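# Place the green block into the blue tray

## Task

Get the green block to end up resting inside the blue tray.

## Robot and tools

Robot: two arms, left_arm and right_arm, each with a two-finger gripper. Calibrated bases in the scene frame: left_arm at (+0.047, +0.308, 0) m, quat_wxyz (+1.000, 0, 0, -0.008); right_arm at (-0.025, -0.323, 0) m, quat_wxyz (+1.000, 0, 0, -0.016). The arm names do not match left and right in the camera pictures.

Scene frame: the origin sits at table height, halfway between the two nominal bases. +x points out over the table, +y toward left_arm, +z up. Every pose, target and reading is in this frame.

Gripper axes: the fingers point along the gripper's own +z and spread along its y. end_effector_position is the spot between the finger pads, roughly 1 cm short of the tips. Reported positions and orientations can be off by a few centimetres, more at long reach. An arm at rest in free air may also sit a few cm from its command because of friction and weight, so that alone does not mean contact.

The row: every arm command is one row of 16 plain numbers. The first 8 are left_arm, the next 8 right_arm, each in the order x, y, z, qw, qx, qy, qz, opening. x, y, z is an absolute position in metres and qw..qz an absolute orientation quaternion with w first, both in the scene frame, so each half of the row is a pose, not an offset. Opening runs from -1 (shut) to +1 (fully open, 0.094 m). Both arms must always be filled in. To keep an arm still, resend its pose from the last result before it stopped, with its wanted opening, in every call. To hold an orientation, repeat the same quaternion rather than copying the drifting reported one.

execute_actions(actions, cameras): actions is a list of actions; each action is a list of up to 15 rows, one row per 1/30 s control step, the last row held if fewer are given. A target more than 0.6 m from its gripper's current position along any gripper axis gets the action refused for both arms. An empty actions list returns the state with all camera images. cameras: list of names, ["all"], or [].

move(target, speed, blend, opening_speed, grip_force, blocking, cameras): target is one 16-number row or a list of up to 15 rows (absolute poses as above, no 0.6 m limit). Each gripper travels a straight line from its Hand target to the pose. speed: m/s, 0.002 to 4.3, default 0.25 (rotation capped at double that in rad/s); one value or one per target. blend: corner rounding in metres for lists, 0 means stop at each point. opening_speed: rate on the -1..+1 scale per second, at least 0.2; use it to close gently. grip_force: newtons per pad, 10 to 50, one value or one per arm; it persists; lower values close slowly. blocking=false returns after about 0.5 s while the move continues; a new move replaces it. A move is capped at 10 s. Paths ignore obstacles and the other arm. Changed openings in later list rows take effect only once arms have settled at that point.

wait(seconds 0 to 10): let time pass, arms hold their last command. stop(): brake a running move. zoom_image(camera, region=[x0, y0, x1, y1]) in pixels, origin top-left, at most 504 by 504, on the newest image of that camera. finished_scene(scene=1): ends the scene for good; the block must stay in the tray without help.

Cameras (all 896x504): cam_high, cam_low, cam_over (top view), cam_left_wrist, cam_right_wrist. Calibration matrices are given but can be slightly wrong; wrist views may lag during motion.

Result lines: end_effector_position and end_effector_quat_wxyz per arm; Hand target (where the controller is actually steering, possibly short of your command, so send the rest next time); Tool commands; grip_measured (finger opening on the command scale; it reads a little wide when empty and somewhat narrower than a firmly gripped hard part; it follows the command so it does not reveal first touch); Joint positions (last entry per arm is opening in metres); Joint velocities (may be omitted when all are noise); Joint torques. A move adds a move: line such as done, off_target, moving, held or fault, plus limits=paced (pose clipped) or limits=held (steps withheld). done means the arm rests within 10 mm and 2 degrees of its target; neither done nor off_target says anything about contact. MOTOR HOT warns of heating; OVER-TEMPERATURE FAULT means that arm went limp for 30 s or more.

Controller behaviour: each step, commanded orientation is limited to 40 degrees away from the measured one, and position is favoured over orientation. Small commands may not start motion. Joint limits (rad): waist ±2.880, shoulder 0 to 3.142, elbow 0 to 3.019, wrist pitch -1.693 to 1.571, wrist yaw ±1.571, wrist roll ±2.094.

Avoid: letting the two arms, grippers or wrist cameras touch, or one gripper closing on the other's fingers; fast contact or pressing far past a surface; steering a path close to an arm's own base (go around it); dropping or releasing the block while it moves or from height; anything leaving the table; long stretched or loaded holds that overheat motors. Release by commanding an opening clearly larger than grip_measured.

Each tool is called after "Call:" in YAML: its name, and indented under it one key for each argument.

## Session

Call:
execute_actions:
  actions: []

Scene clock: 0.00 s.
left_arm: end_effector_position=(+0.5163, +0.4311, +0.2180) grip_measured=+1.000 end_effector_quat_wxyz=(+0.606, -0.009, +0.728, -0.321) | right_arm: end_effector_position=(+0.3864, -0.4401, +0.1550) grip_measured=+1.000 end_effector_quat_wxyz=(+0.125, -0.335, +0.931, +0.068)
Joint positions: left_arm=[0.588 1.437 0.622 0.697 1.044 -0.398 0.094] | right_arm=[-0.354 1.437 1.12 -1.156 -0.27 -1.064 0.094]
Joint velocities: within noise
Joint torques (N m): no reading
Heat: left arm: hottest shoulder 34 °C; right arm: hottest waist 36 °C.
Hand target: left_arm +0.5218, +0.4346, +0.2306; +0.616, +0.001, +0.722, -0.314 | right_arm +0.3954, -0.4437, +0.1668; +0.137, -0.337, +0.930, +0.058
Tool commands: left_gripper/opening=+1.0 right_gripper/opening=+1.0

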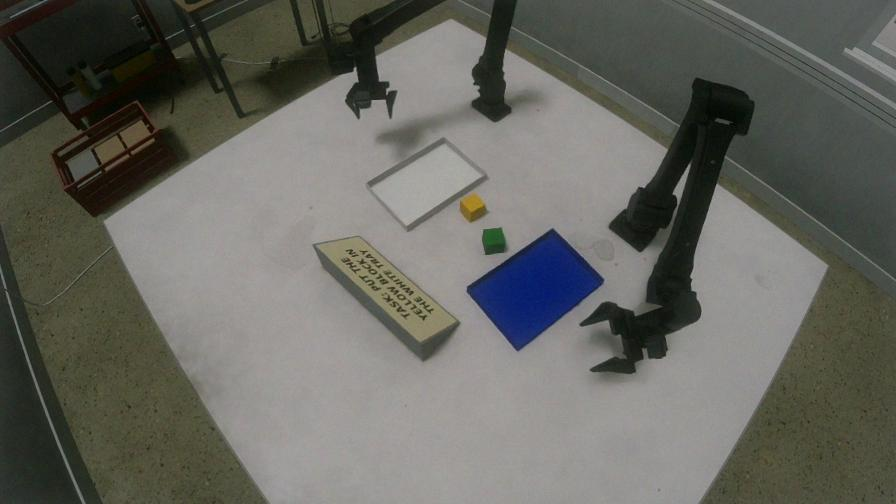

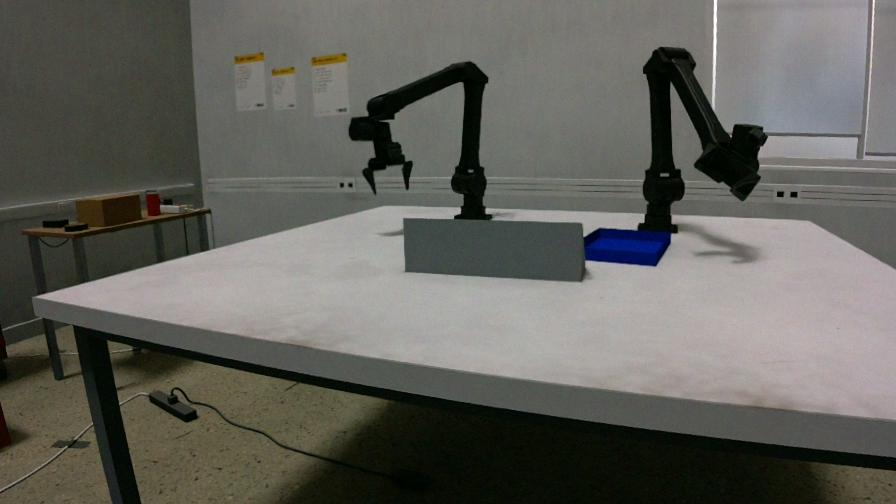

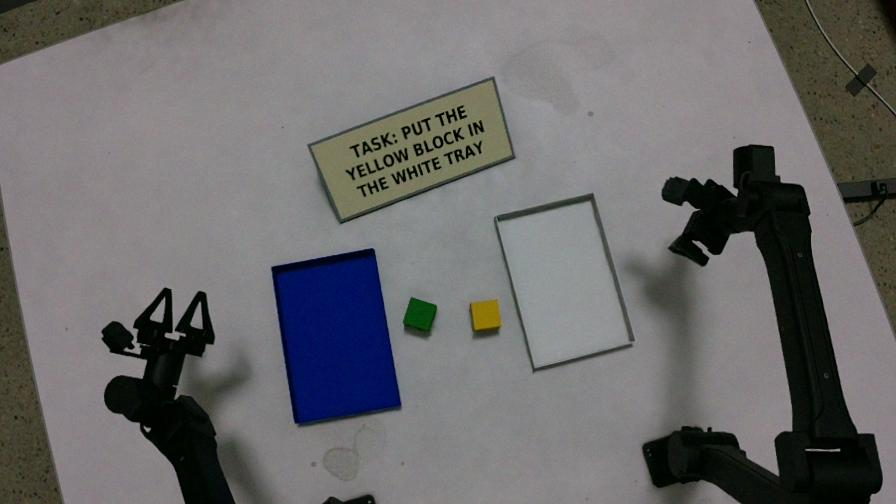

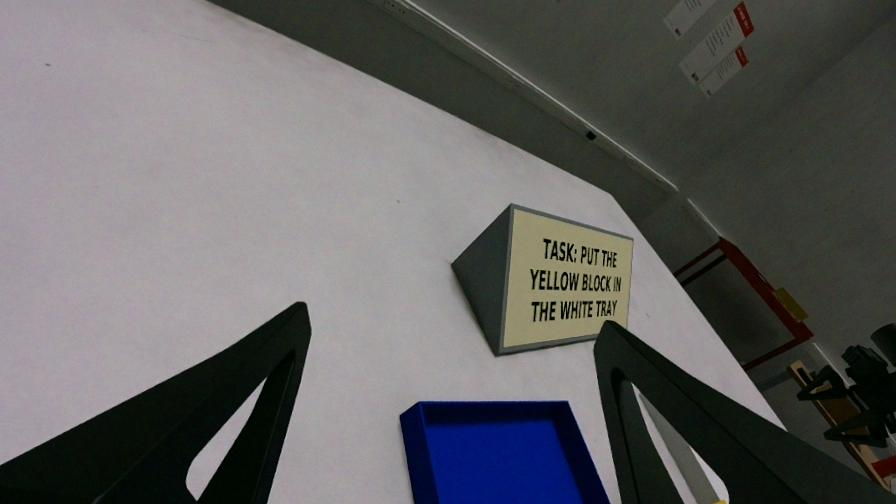

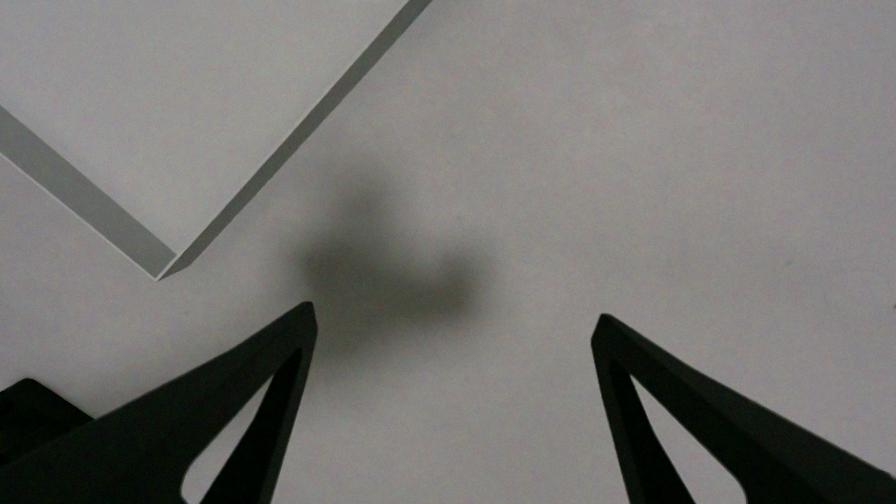

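Call:
zoom_image:
  camera: "cam_over"
  region: [250, 220, 530, 440]

Call:
zoom_image:
  camera: "cam_high"
  region: [440, 180, 620, 360]

Scaled by 1.800 from the camera's 896x504 image, which has a finer 1280x720 frame.

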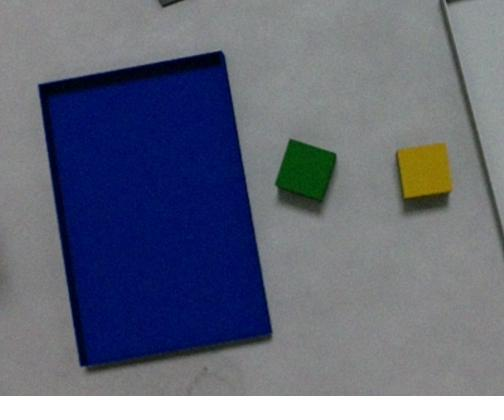

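Scaled by 2.800 from the camera's 896x504 image, which has a finer 1280x720 frame.

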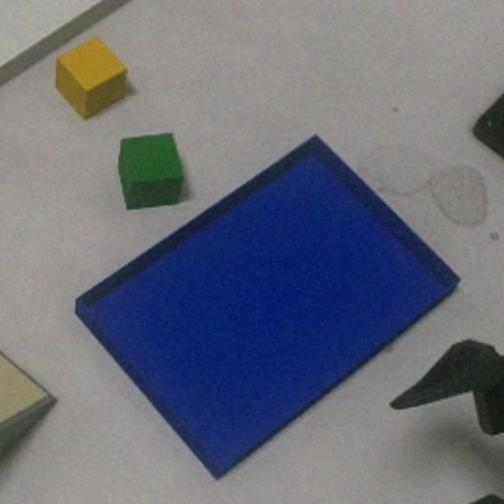

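Call:
move:
  target: [0.372, 0.072, 0.17, 0, 0.2965, 0.955, 0, 0.5, 0.3864, -0.4401, 0.1550, 0.125, -0.335, 0.931, 0.068, 1.0]
  speed: 0.4
  cameras: ["cam_left_wrist", "cam_over"]

Scene clock: 65.70 s.
left_arm: end_effector_position=(+0.3563, +0.0833, +0.1531) grip_measured=+0.502 end_effector_quat_wxyz=(-0.018, +0.304, +0.953, +0.004) | right_arm: end_effector_position=(+0.3864, -0.4401, +0.1550) grip_measured=+1.000 end_effector_quat_wxyz=(+0.125, -0.335, +0.931, +0.068)
Joint positions: left_arm=[-0.61 1.406 1.102 -1.302 0.004 -0.007 0.071] | right_arm=[-0.354 1.437 1.12 -1.156 -0.27 -1.064 0.094]
Joint torques (N m): left_arm=[-1.55 -8.18 12.48 -0.16 -0.13 -0.17] | right_arm=[0.09 -12.28 7.99 0.13 -0.21 0.1]
Heat: left arm: hottest elbow 36 °C; right arm: hottest elbow 40 °C.
Hand target: left_arm +0.3713, +0.0726, +0.1701; +0.000, +0.297, +0.955, +0.000 | right_arm +0.3865, -0.4401, +0.1550; +0.125, -0.335, +0.931, +0.068
Off the commanded pose: left_arm 0.026 m, 2 deg | right_arm 0.000 m, 0 deg.
move: off_target (left_arm)
camera_calibration:
cam_left_wrist: T_world_to_cam=[[-0.522874, -0.852174, 0.0200454, 0.25395], [-0.661866, 0.4207, 0.620439, 0.130555], [-0.537156, 0.311144, -0.783998, 0.401714], [0, 0, 0, 1]] pos_world=[0.434977, 0.0364944, 0.228851]
Images, in order (width x height): cam_over 896x504, cam_left_wrist 896x504.

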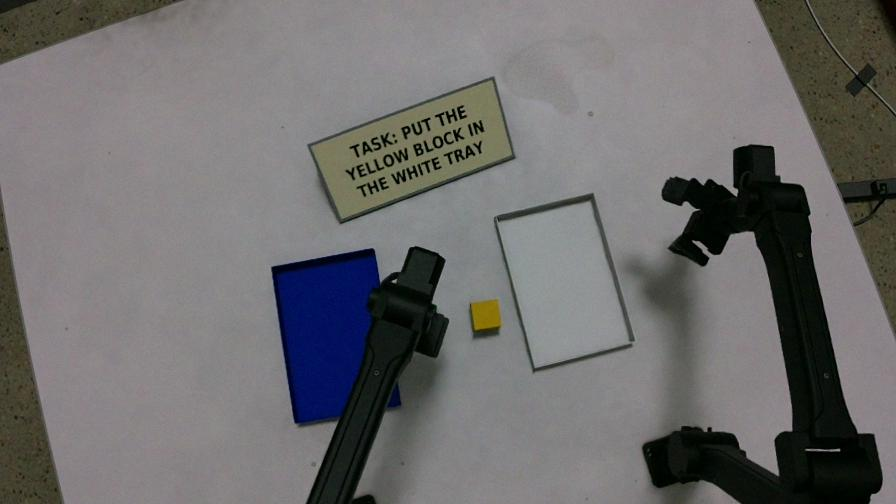

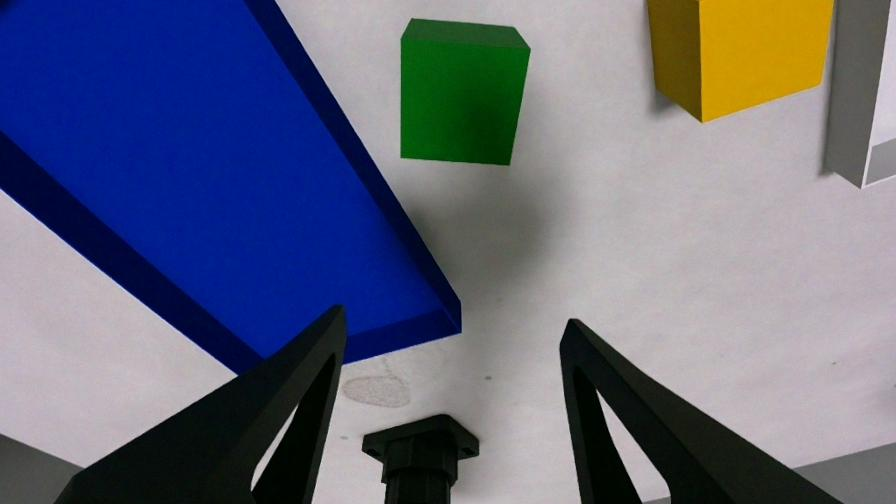

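Call:
move:
  target: [0.401, 0.049, 0.125, 0, 0.2965, 0.955, 0, 0.5, 0.3864, -0.4401, 0.1550, 0.125, -0.335, 0.931, 0.068, 1.0]
  speed: 0.2
  cameras: ["cam_left_wrist"]

Scene clock: 123.07 s.
left_arm: end_effector_position=(+0.3812, +0.0654, +0.1097) grip_measured=+0.502 end_effector_quat_wxyz=(-0.028, +0.302, +0.953, +0.007) | right_arm: end_effector_position=(+0.3864, -0.4401, +0.1550) grip_measured=+1.000 end_effector_quat_wxyz=(+0.125, -0.335, +0.931, +0.068)
Joint positions: left_arm=[-0.61 1.539 1.125 -1.215 0.004 -0.012 0.071] | right_arm=[-0.354 1.437 1.12 -1.156 -0.27 -1.064 0.094]
Joint torques (N m): left_arm=[-1.55 -11.16 11.66 0.54 -0.12 -0.2] | right_arm=[0.09 -11.87 7.94 0.08 -0.2 0.11]
Heat: left arm: hottest elbow 43 °C; right arm: hottest elbow 41 °C.
Hand target: left_arm +0.3999, +0.0498, +0.1256; +0.000, +0.296, +0.955, +0.000 | right_arm +0.3865, -0.4401, +0.1550; +0.125, -0.335, +0.931, +0.068
Off the commanded pose: left_arm 0.030 m, 3 deg | right_arm 0.000 m, 0 deg.
move: off_target (left_arm)
camera_calibration:
cam_left_wrist: T_world_to_cam=[[-0.518683, -0.854776, 0.0180499, 0.25134], [-0.652167, 0.409214, 0.63814, 0.176593], [-0.552853, 0.319221, -0.769709, 0.39056], [0, 0, 0, 1]] pos_world=[0.461456, 0.0179001, 0.18339]
Images, in order (width x height): cam_left_wrist 896x504.

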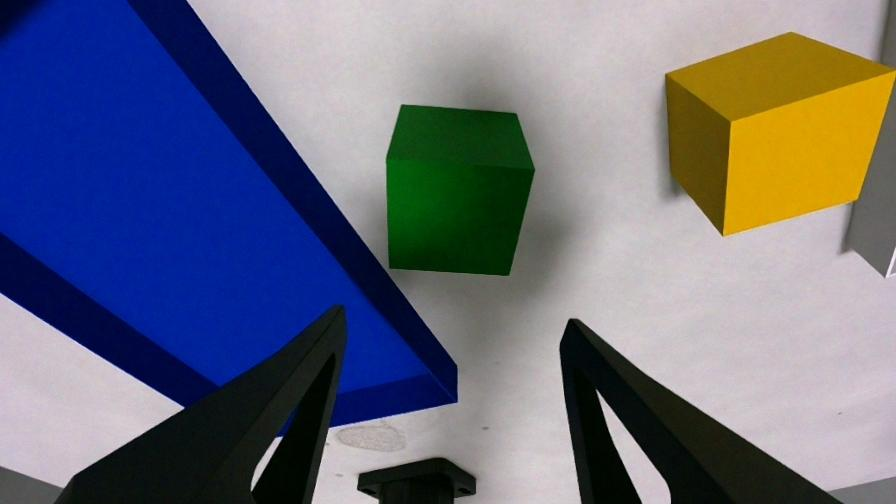

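Call:
move:
  target: [0.4115, 0.0428, 0.063, 0, 0.2965, 0.955, 0, 0.5, 0.3864, -0.4401, 0.1550, 0.125, -0.335, 0.931, 0.068, 1.0]
  speed: 0.12
  cameras: ["cam_left_wrist"]

Scene clock: 168.50 s.
left_arm: end_effector_position=(+0.4092, +0.0452, +0.0667) grip_measured=+0.502 end_effector_quat_wxyz=(-0.002, +0.302, +0.953, -0.001) | right_arm: end_effector_position=(+0.3864, -0.4401, +0.1550) grip_measured=+1.000 end_effector_quat_wxyz=(+0.125, -0.335, +0.931, +0.068)
Joint positions: left_arm=[-0.61 1.642 1.125 -1.058 0.004 -0.012 0.071] | right_arm=[-0.354 1.437 1.12 -1.156 -0.27 -1.064 0.094]
Joint torques (N m): left_arm=[-1.61 -11.4 7.31 0.84 -0.17 -0.14] | right_arm=[0.32 -12.4 7.9 0.05 -0.21 0.11]
Heat: left arm: hottest elbow 45 °C; right arm: hottest elbow 41 °C.
Hand target: left_arm +0.4114, +0.0429, +0.0630; +0.000, +0.297, +0.955, +0.000 | right_arm +0.3865, -0.4401, +0.1550; +0.125, -0.335, +0.931, +0.068
Off the commanded pose: left_arm 0.005 m, 1 deg | right_arm 0.000 m, 0 deg.
move: done
camera_calibration:
cam_left_wrist: T_world_to_cam=[[-0.519532, -0.854167, 0.0220353, 0.249487], [-0.679586, 0.428704, 0.595295, 0.243787], [-0.517928, 0.2943, -0.803205, 0.368423], [0, 0, 0, 1]] pos_world=[0.486107, 0.000163427, 0.145296]
Images, in order (width x height): cam_left_wrist 896x504.

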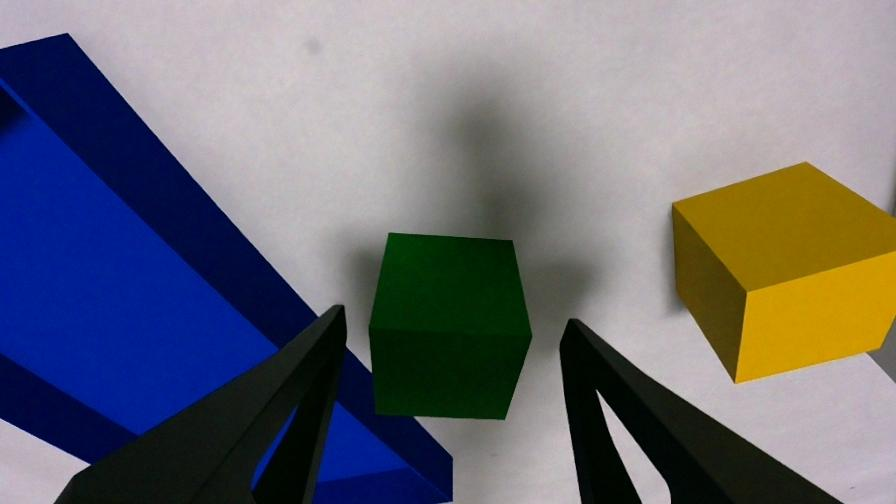

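Call:
move:
  target: [0.3955, 0.0587, 0.053, 0, 0.2965, 0.955, 0, 0.5, 0.3864, -0.4401, 0.1550, 0.125, -0.335, 0.931, 0.068, 1.0]
  speed: 0.1
  cameras: ["cam_left_wrist"]

Scene clock: 200.23 s.
left_arm: end_effector_position=(+0.3913, +0.0581, +0.0447) grip_measured=+0.502 end_effector_quat_wxyz=(-0.016, +0.302, +0.953, +0.003) | right_arm: end_effector_position=(+0.3864, -0.4401, +0.1550) grip_measured=+1.000 end_effector_quat_wxyz=(+0.125, -0.335, +0.931, +0.068)
Joint positions: left_arm=[-0.61 1.638 1.052 -1.016 0.004 -0.012 0.071] | right_arm=[-0.354 1.437 1.12 -1.156 -0.27 -1.064 0.094]
Joint torques (N m): left_arm=[-1.44 -13.57 6.52 0.84 -0.15 -0.07] | right_arm=[0.38 -12.16 7.94 0.14 -0.21 0.1]
Heat: left arm: hottest elbow 42 °C; right arm: hottest elbow 41 °C.
Hand target: left_arm +0.3955, +0.0587, +0.0530; +0.000, +0.296, +0.955, +0.000 | right_arm +0.3865, -0.4401, +0.1550; +0.125, -0.335, +0.931, +0.068
Off the commanded pose: left_arm 0.009 m, 2 deg | right_arm 0.000 m, 0 deg.
move: done
camera_calibration:
cam_left_wrist: T_world_to_cam=[[-0.519098, -0.854483, 0.0198904, 0.25163], [-0.666099, 0.419018, 0.617038, 0.233553], [-0.535583, 0.307054, -0.786682, 0.343161], [0, 0, 0, 1]] pos_world=[0.469981, 0.0117824, 0.120843]
Images, in order (width x height): cam_left_wrist 896x504.

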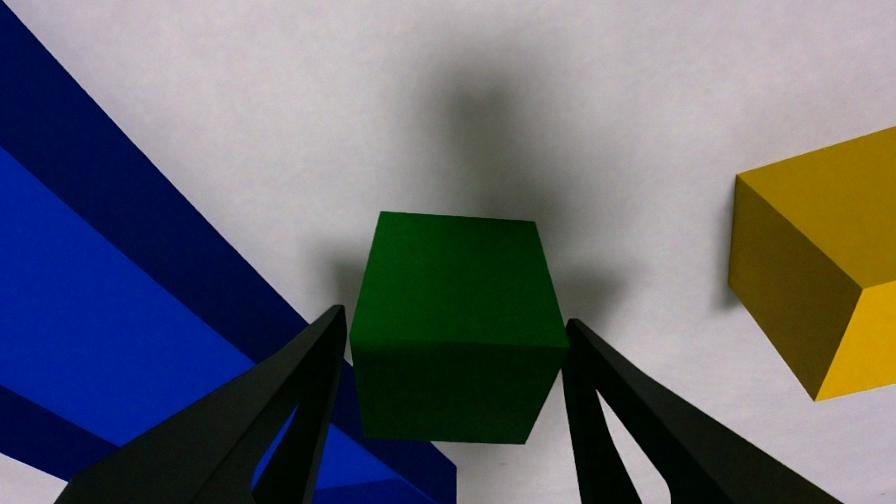

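Call:
move:
  target: [0.3955, 0.0587, 0.053, 0, 0.2965, 0.955, 0, -0.2, 0.3864, -0.4401, 0.1550, 0.125, -0.335, 0.931, 0.068, 1.0]
  speed: 0.1
  grip_force: [30, 50]
  opening_speed: 0.5
  cameras: ["cam_left_wrist"]

Scene clock: 221.73 s.
left_arm: end_effector_position=(+0.3914, +0.0582, +0.0447) grip_measured=+0.058 end_effector_quat_wxyz=(-0.015, +0.302, +0.953, +0.003) | right_arm: end_effector_position=(+0.3864, -0.4401, +0.1550) grip_measured=+1.000 end_effector_quat_wxyz=(+0.125, -0.335, +0.931, +0.068)
Joint positions: left_arm=[-0.61 1.638 1.052 -1.016 0.003 -0.012 0.05] | right_arm=[-0.354 1.437 1.12 -1.156 -0.27 -1.064 0.094]
Joint torques (N m): left_arm=[-0.91 -13.98 6.49 0.65 -0.09 -0.16] | right_arm=[0.21 -11.99 7.98 -0.01 -0.2 0.09]
Heat: left arm: hottest elbow 40 °C; right arm: hottest elbow 41 °C.
Hand target: left_arm +0.3955, +0.0587, +0.0530; +0.000, +0.296, +0.955, +0.000 | right_arm +0.3865, -0.4401, +0.1550; +0.125, -0.335, +0.931, +0.068
Off the commanded pose: left_arm 0.009 m, 2 deg | right_arm 0.000 m, 0 deg.
grip_force (N): 30, 50
move: done
camera_calibration:
cam_left_wrist: T_world_to_cam=[[-0.519063, -0.854522, 0.0191259, 0.251791], [-0.666365, 0.418581, 0.617047, 0.233578], [-0.535286, 0.307541, -0.786694, 0.343065], [0, 0, 0, 1]] pos_world=[0.469982, 0.0118831, 0.120942]
Images, in order (width x height): cam_left_wrist 896x504.

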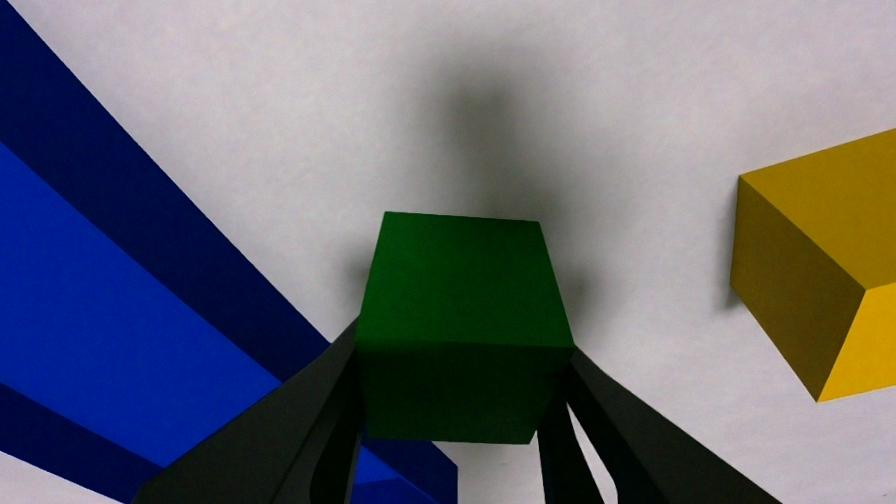

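Call:
move:
  target:
    - [0.3955, 0.0587, 0.15, 0, 0.2965, 0.955, 0, -0.2, 0.3864, -0.4401, 0.1550, 0.125, -0.335, 0.931, 0.068, 1.0]
    - [0.415, 0.213, 0.15, 0, 0.1262, 0.992, 0, -0.2, 0.3864, -0.4401, 0.1550, 0.125, -0.335, 0.931, 0.068, 1.0]
    - [0.415, 0.213, 0.085, 0, 0.1262, 0.992, 0, -0.2, 0.3864, -0.4401, 0.1550, 0.125, -0.335, 0.931, 0.068, 1.0]
  speed: [0.2, 0.3, 0.12]
  blend: [0.02, 0.02, 0]
  cameras: ["cam_left_wrist", "cam_high"]

Scene clock: 240.37 s.
left_arm: end_effector_position=(+0.4115, +0.2127, +0.0865) grip_measured=+0.058 end_effector_quat_wxyz=(-0.004, +0.120, +0.993, +0.000) | right_arm: end_effector_position=(+0.3864, -0.4401, +0.1550) grip_measured=+1.000 end_effector_quat_wxyz=(+0.125, -0.335, +0.931, +0.068)
Joint positions: left_arm=[-0.239 1.446 0.954 -1.087 0 -0.013 0.05] | right_arm=[-0.354 1.437 1.12 -1.156 -0.27 -1.064 0.094]
Joint torques (N m): left_arm=[-1.67 -8.35 7.49 0.77 0.01 0.08] | right_arm=[0.44 -12.04 7.98 0.05 -0.22 0.1]
Heat: left arm: hottest elbow 39 °C; right arm: hottest elbow 41 °C.
Hand target: left_arm +0.4149, +0.2131, +0.0850; +0.000, +0.126, +0.992, +0.000 | right_arm +0.3865, -0.4401, +0.1550; +0.125, -0.335, +0.931, +0.068
Off the commanded pose: left_arm 0.004 m, 1 deg | right_arm 0.000 m, 0 deg.
grip_force (N): 30, 50
move: done
camera_calibration:
cam_left_wrist: T_world_to_cam=[[-0.173977, -0.98458, 0.0182638, 0.279189], [-0.787183, 0.150192, 0.598152, 0.264983], [-0.591672, 0.0896876, -0.801174, 0.41002], [0, 0, 0, 1]] pos_world=[0.49976, 0.198312, 0.164898]
Images, in order (width x height): cam_high 896x504, cam_left_wrist 896x504.

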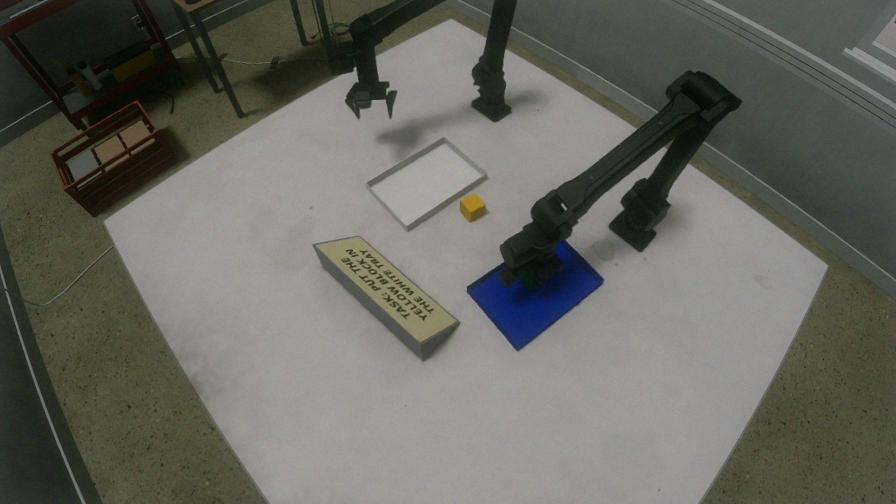

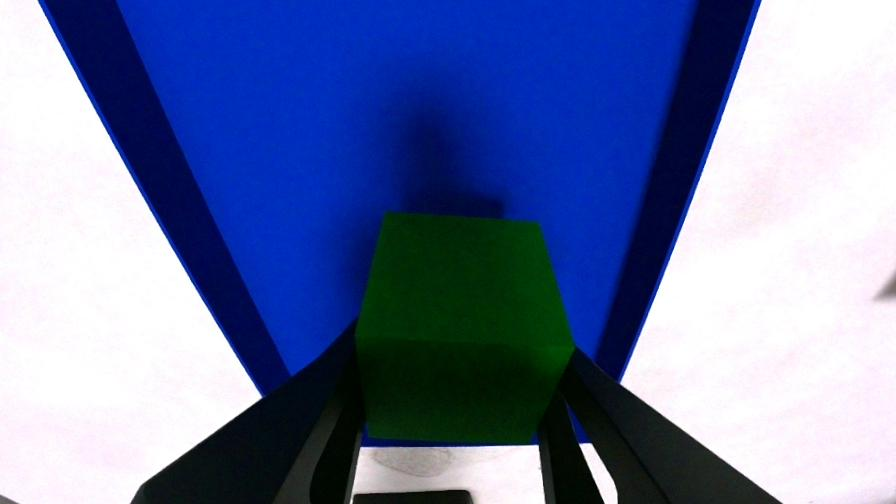

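Call:
move:
  target: [0.415, 0.213, 0.051, 0, 0.1262, 0.992, 0, -0.2, 0.3864, -0.4401, 0.1550, 0.125, -0.335, 0.931, 0.068, 1.0]
  speed: 0.08
  cameras: ["cam_left_wrist", "cam_low"]

Scene clock: 252.77 s.
left_arm: end_effector_position=(+0.4124, +0.2124, +0.0537) grip_measured=+0.058 end_effector_quat_wxyz=(-0.002, +0.120, +0.993, +0.000) | right_arm: end_effector_position=(+0.3864, -0.4401, +0.1550) grip_measured=+1.000 end_effector_quat_wxyz=(+0.125, -0.335, +0.931, +0.068)
Joint positions: left_arm=[-0.239 1.495 0.908 -0.988 0 -0.013 0.05] | right_arm=[-0.354 1.437 1.12 -1.156 -0.27 -1.064 0.094]
Joint torques (N m): left_arm=[-1.26 -9.35 7.02 0.72 -0.03 0.02] | right_arm=[0.38 -12.22 7.95 0.06 -0.19 0.12]
Heat: left arm: hottest elbow 38 °C; right arm: hottest elbow 41 °C.
Hand target: left_arm +0.4149, +0.2131, +0.0510; +0.000, +0.126, +0.992, +0.000 | right_arm +0.3865, -0.4401, +0.1550; +0.125, -0.335, +0.931, +0.068
Off the commanded pose: left_arm 0.004 m, 1 deg | right_arm 0.000 m, 0 deg.
grip_force (N): 30, 50
move: done
camera_calibration:
cam_left_wrist: T_world_to_cam=[[-0.174042, -0.984564, 0.0185359, 0.279702], [-0.789132, 0.150706, 0.595448, 0.286302], [-0.58905, 0.0890058, -0.80318, 0.38342], [0, 0, 0, 1]] pos_world=[0.500464, 0.19811, 0.132293]
Images, in order (width x height): cam_low 896x504, cam_left_wrist 896x504.

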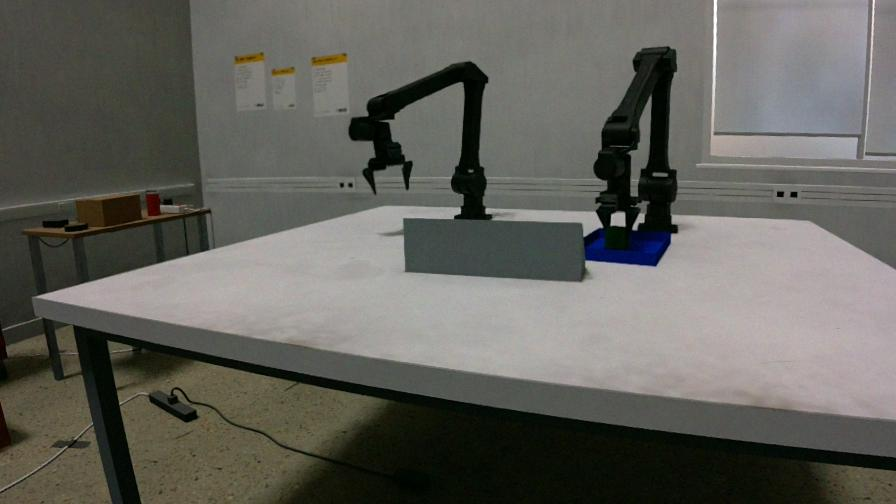

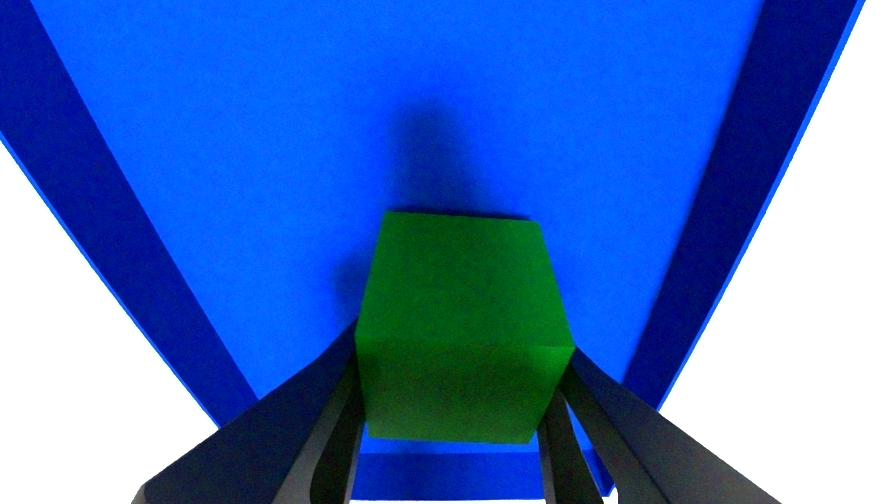

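Call:
move:
  target: [0.415, 0.213, 0.045, 0, 0.1262, 0.992, 0, -0.2, 0.3864, -0.4401, 0.1550, 0.125, -0.335, 0.931, 0.068, 1.0]
  speed: 0.04
  cameras: ["cam_left_wrist"]

Scene clock: 257.33 s.
left_arm: end_effector_position=(+0.4131, +0.2123, +0.0488) grip_measured=+0.058 end_effector_quat_wxyz=(-0.001, +0.120, +0.993, +0.000) | right_arm: end_effector_position=(+0.3864, -0.4401, +0.1550) grip_measured=+1.000 end_effector_quat_wxyz=(+0.125, -0.335, +0.931, +0.068)
Joint positions: left_arm=[-0.239 1.503 0.901 -0.971 0 -0.013 0.05] | right_arm=[-0.354 1.437 1.12 -1.156 -0.27 -1.064 0.094]
Joint torques (N m): left_arm=[-1.08 -8.64 6.78 0.85 -0.05 0.05] | right_arm=[0.32 -12.16 8.01 0.08 -0.21 0.12]
Heat: left arm: hottest elbow 38 °C; right arm: hottest elbow 41 °C.
Hand target: left_arm +0.4149, +0.2131, +0.0450; +0.000, +0.126, +0.992, +0.000 | right_arm +0.3865, -0.4401, +0.1550; +0.125, -0.335, +0.931, +0.068
Off the commanded pose: left_arm 0.004 m, 1 deg | right_arm 0.000 m, 0 deg.
grip_force (N): 30, 50
move: done
camera_calibration:
cam_left_wrist: T_world_to_cam=[[-0.174071, -0.984554, 0.0187973, 0.279737], [-0.790686, 0.151122, 0.593277, 0.290351], [-0.586953, 0.0884096, -0.804779, 0.379241], [0, 0, 0, 1]] pos_world=[0.500867, 0.19801, 0.127688]
Images, in order (width x height): cam_left_wrist 896x504.

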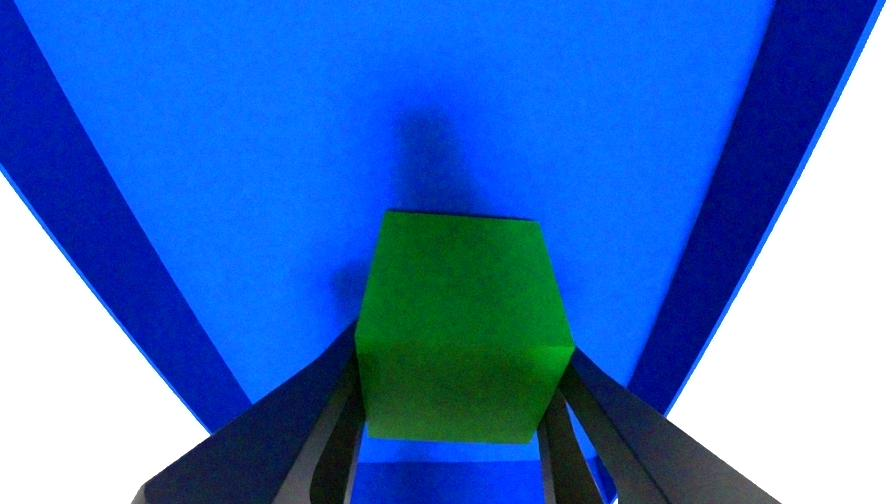

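Call:
move:
  target:
    - [0.415, 0.213, 0.0415, 0, 0.1262, 0.992, 0, -0.2, 0.3864, -0.4401, 0.1550, 0.125, -0.335, 0.931, 0.068, 1.0]
    - [0.415, 0.213, 0.0415, 0, 0.1262, 0.992, 0, 0.65, 0.3864, -0.4401, 0.1550, 0.125, -0.335, 0.931, 0.068, 1.0]
    - [0.415, 0.213, 0.17, 0, 0.1262, 0.992, 0, 0.65, 0.3864, -0.4401, 0.1550, 0.125, -0.335, 0.931, 0.068, 1.0]
  speed: [0.04, 0.1, 0.15]
  opening_speed: 0.8
  cameras: ["cam_left_wrist", "cam_over"]

Scene clock: 267.60 s.
left_arm: end_effector_position=(+0.3969, +0.2165, +0.1452) grip_measured=+0.648 end_effector_quat_wxyz=(-0.029, +0.120, +0.992, +0.004) | right_arm: end_effector_position=(+0.3864, -0.4401, +0.1550) grip_measured=+1.000 end_effector_quat_wxyz=(+0.125, -0.335, +0.931, +0.068)
Joint positions: left_arm=[-0.239 1.374 1.048 -1.303 0 -0.013 0.077] | right_arm=[-0.354 1.437 1.12 -1.156 -0.27 -1.064 0.094]
Joint torques (N m): left_arm=[-1.08 -9.58 11.99 -0.03 -0.02 0.11] | right_arm=[0.15 -11.99 8.03 0.12 -0.2 0.11]
Heat: left arm: hottest elbow 38 °C; right arm: hottest elbow 41 °C.
Hand target: left_arm +0.4139, +0.2134, +0.1700; +0.000, +0.126, +0.992, +0.000 | right_arm +0.3865, -0.4401, +0.1550; +0.125, -0.335, +0.931, +0.068
Off the commanded pose: left_arm 0.031 m, 3 deg | right_arm 0.000 m, 0 deg.
grip_force (N): 30, 50
move: off_target (left_arm)
camera_calibration:
cam_left_wrist: T_world_to_cam=[[-0.173201, -0.984783, 0.0142572, 0.279622], [-0.756836, 0.142345, 0.637917, 0.201696], [-0.630239, 0.0996973, -0.769973, 0.456687], [0, 0, 0, 1]] pos_world=[0.488903, 0.201126, 0.218985]
Images, in order (width x height): cam_over 896x504, cam_left_wrist 896x504.

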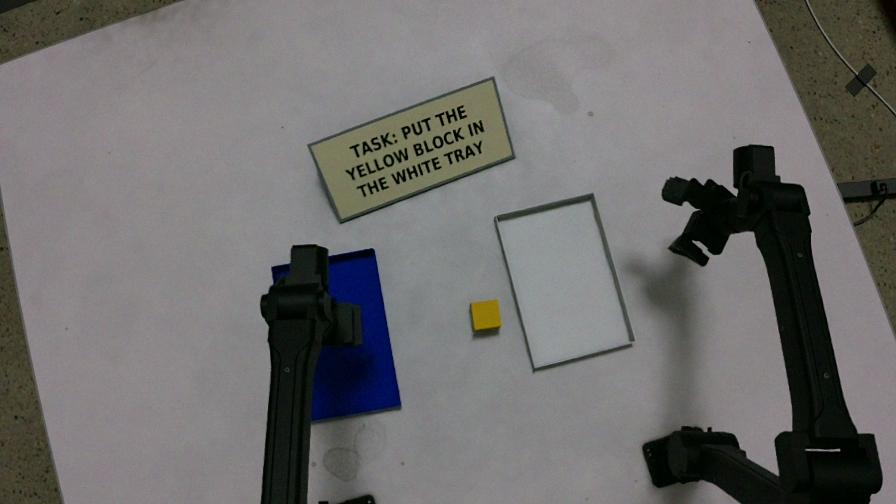

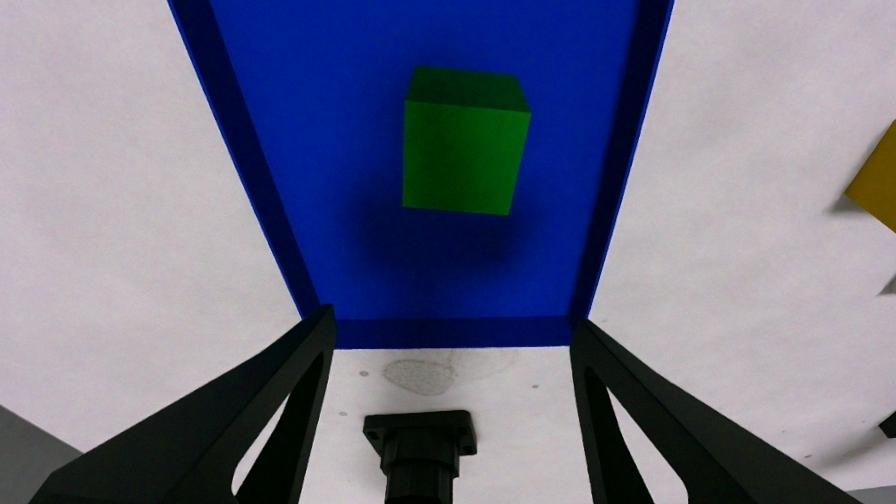

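The green block is resting in the blue tray, and the gripper has let go and lifted clear.

Call:
finished_scene:

The scene is finished: the task was done.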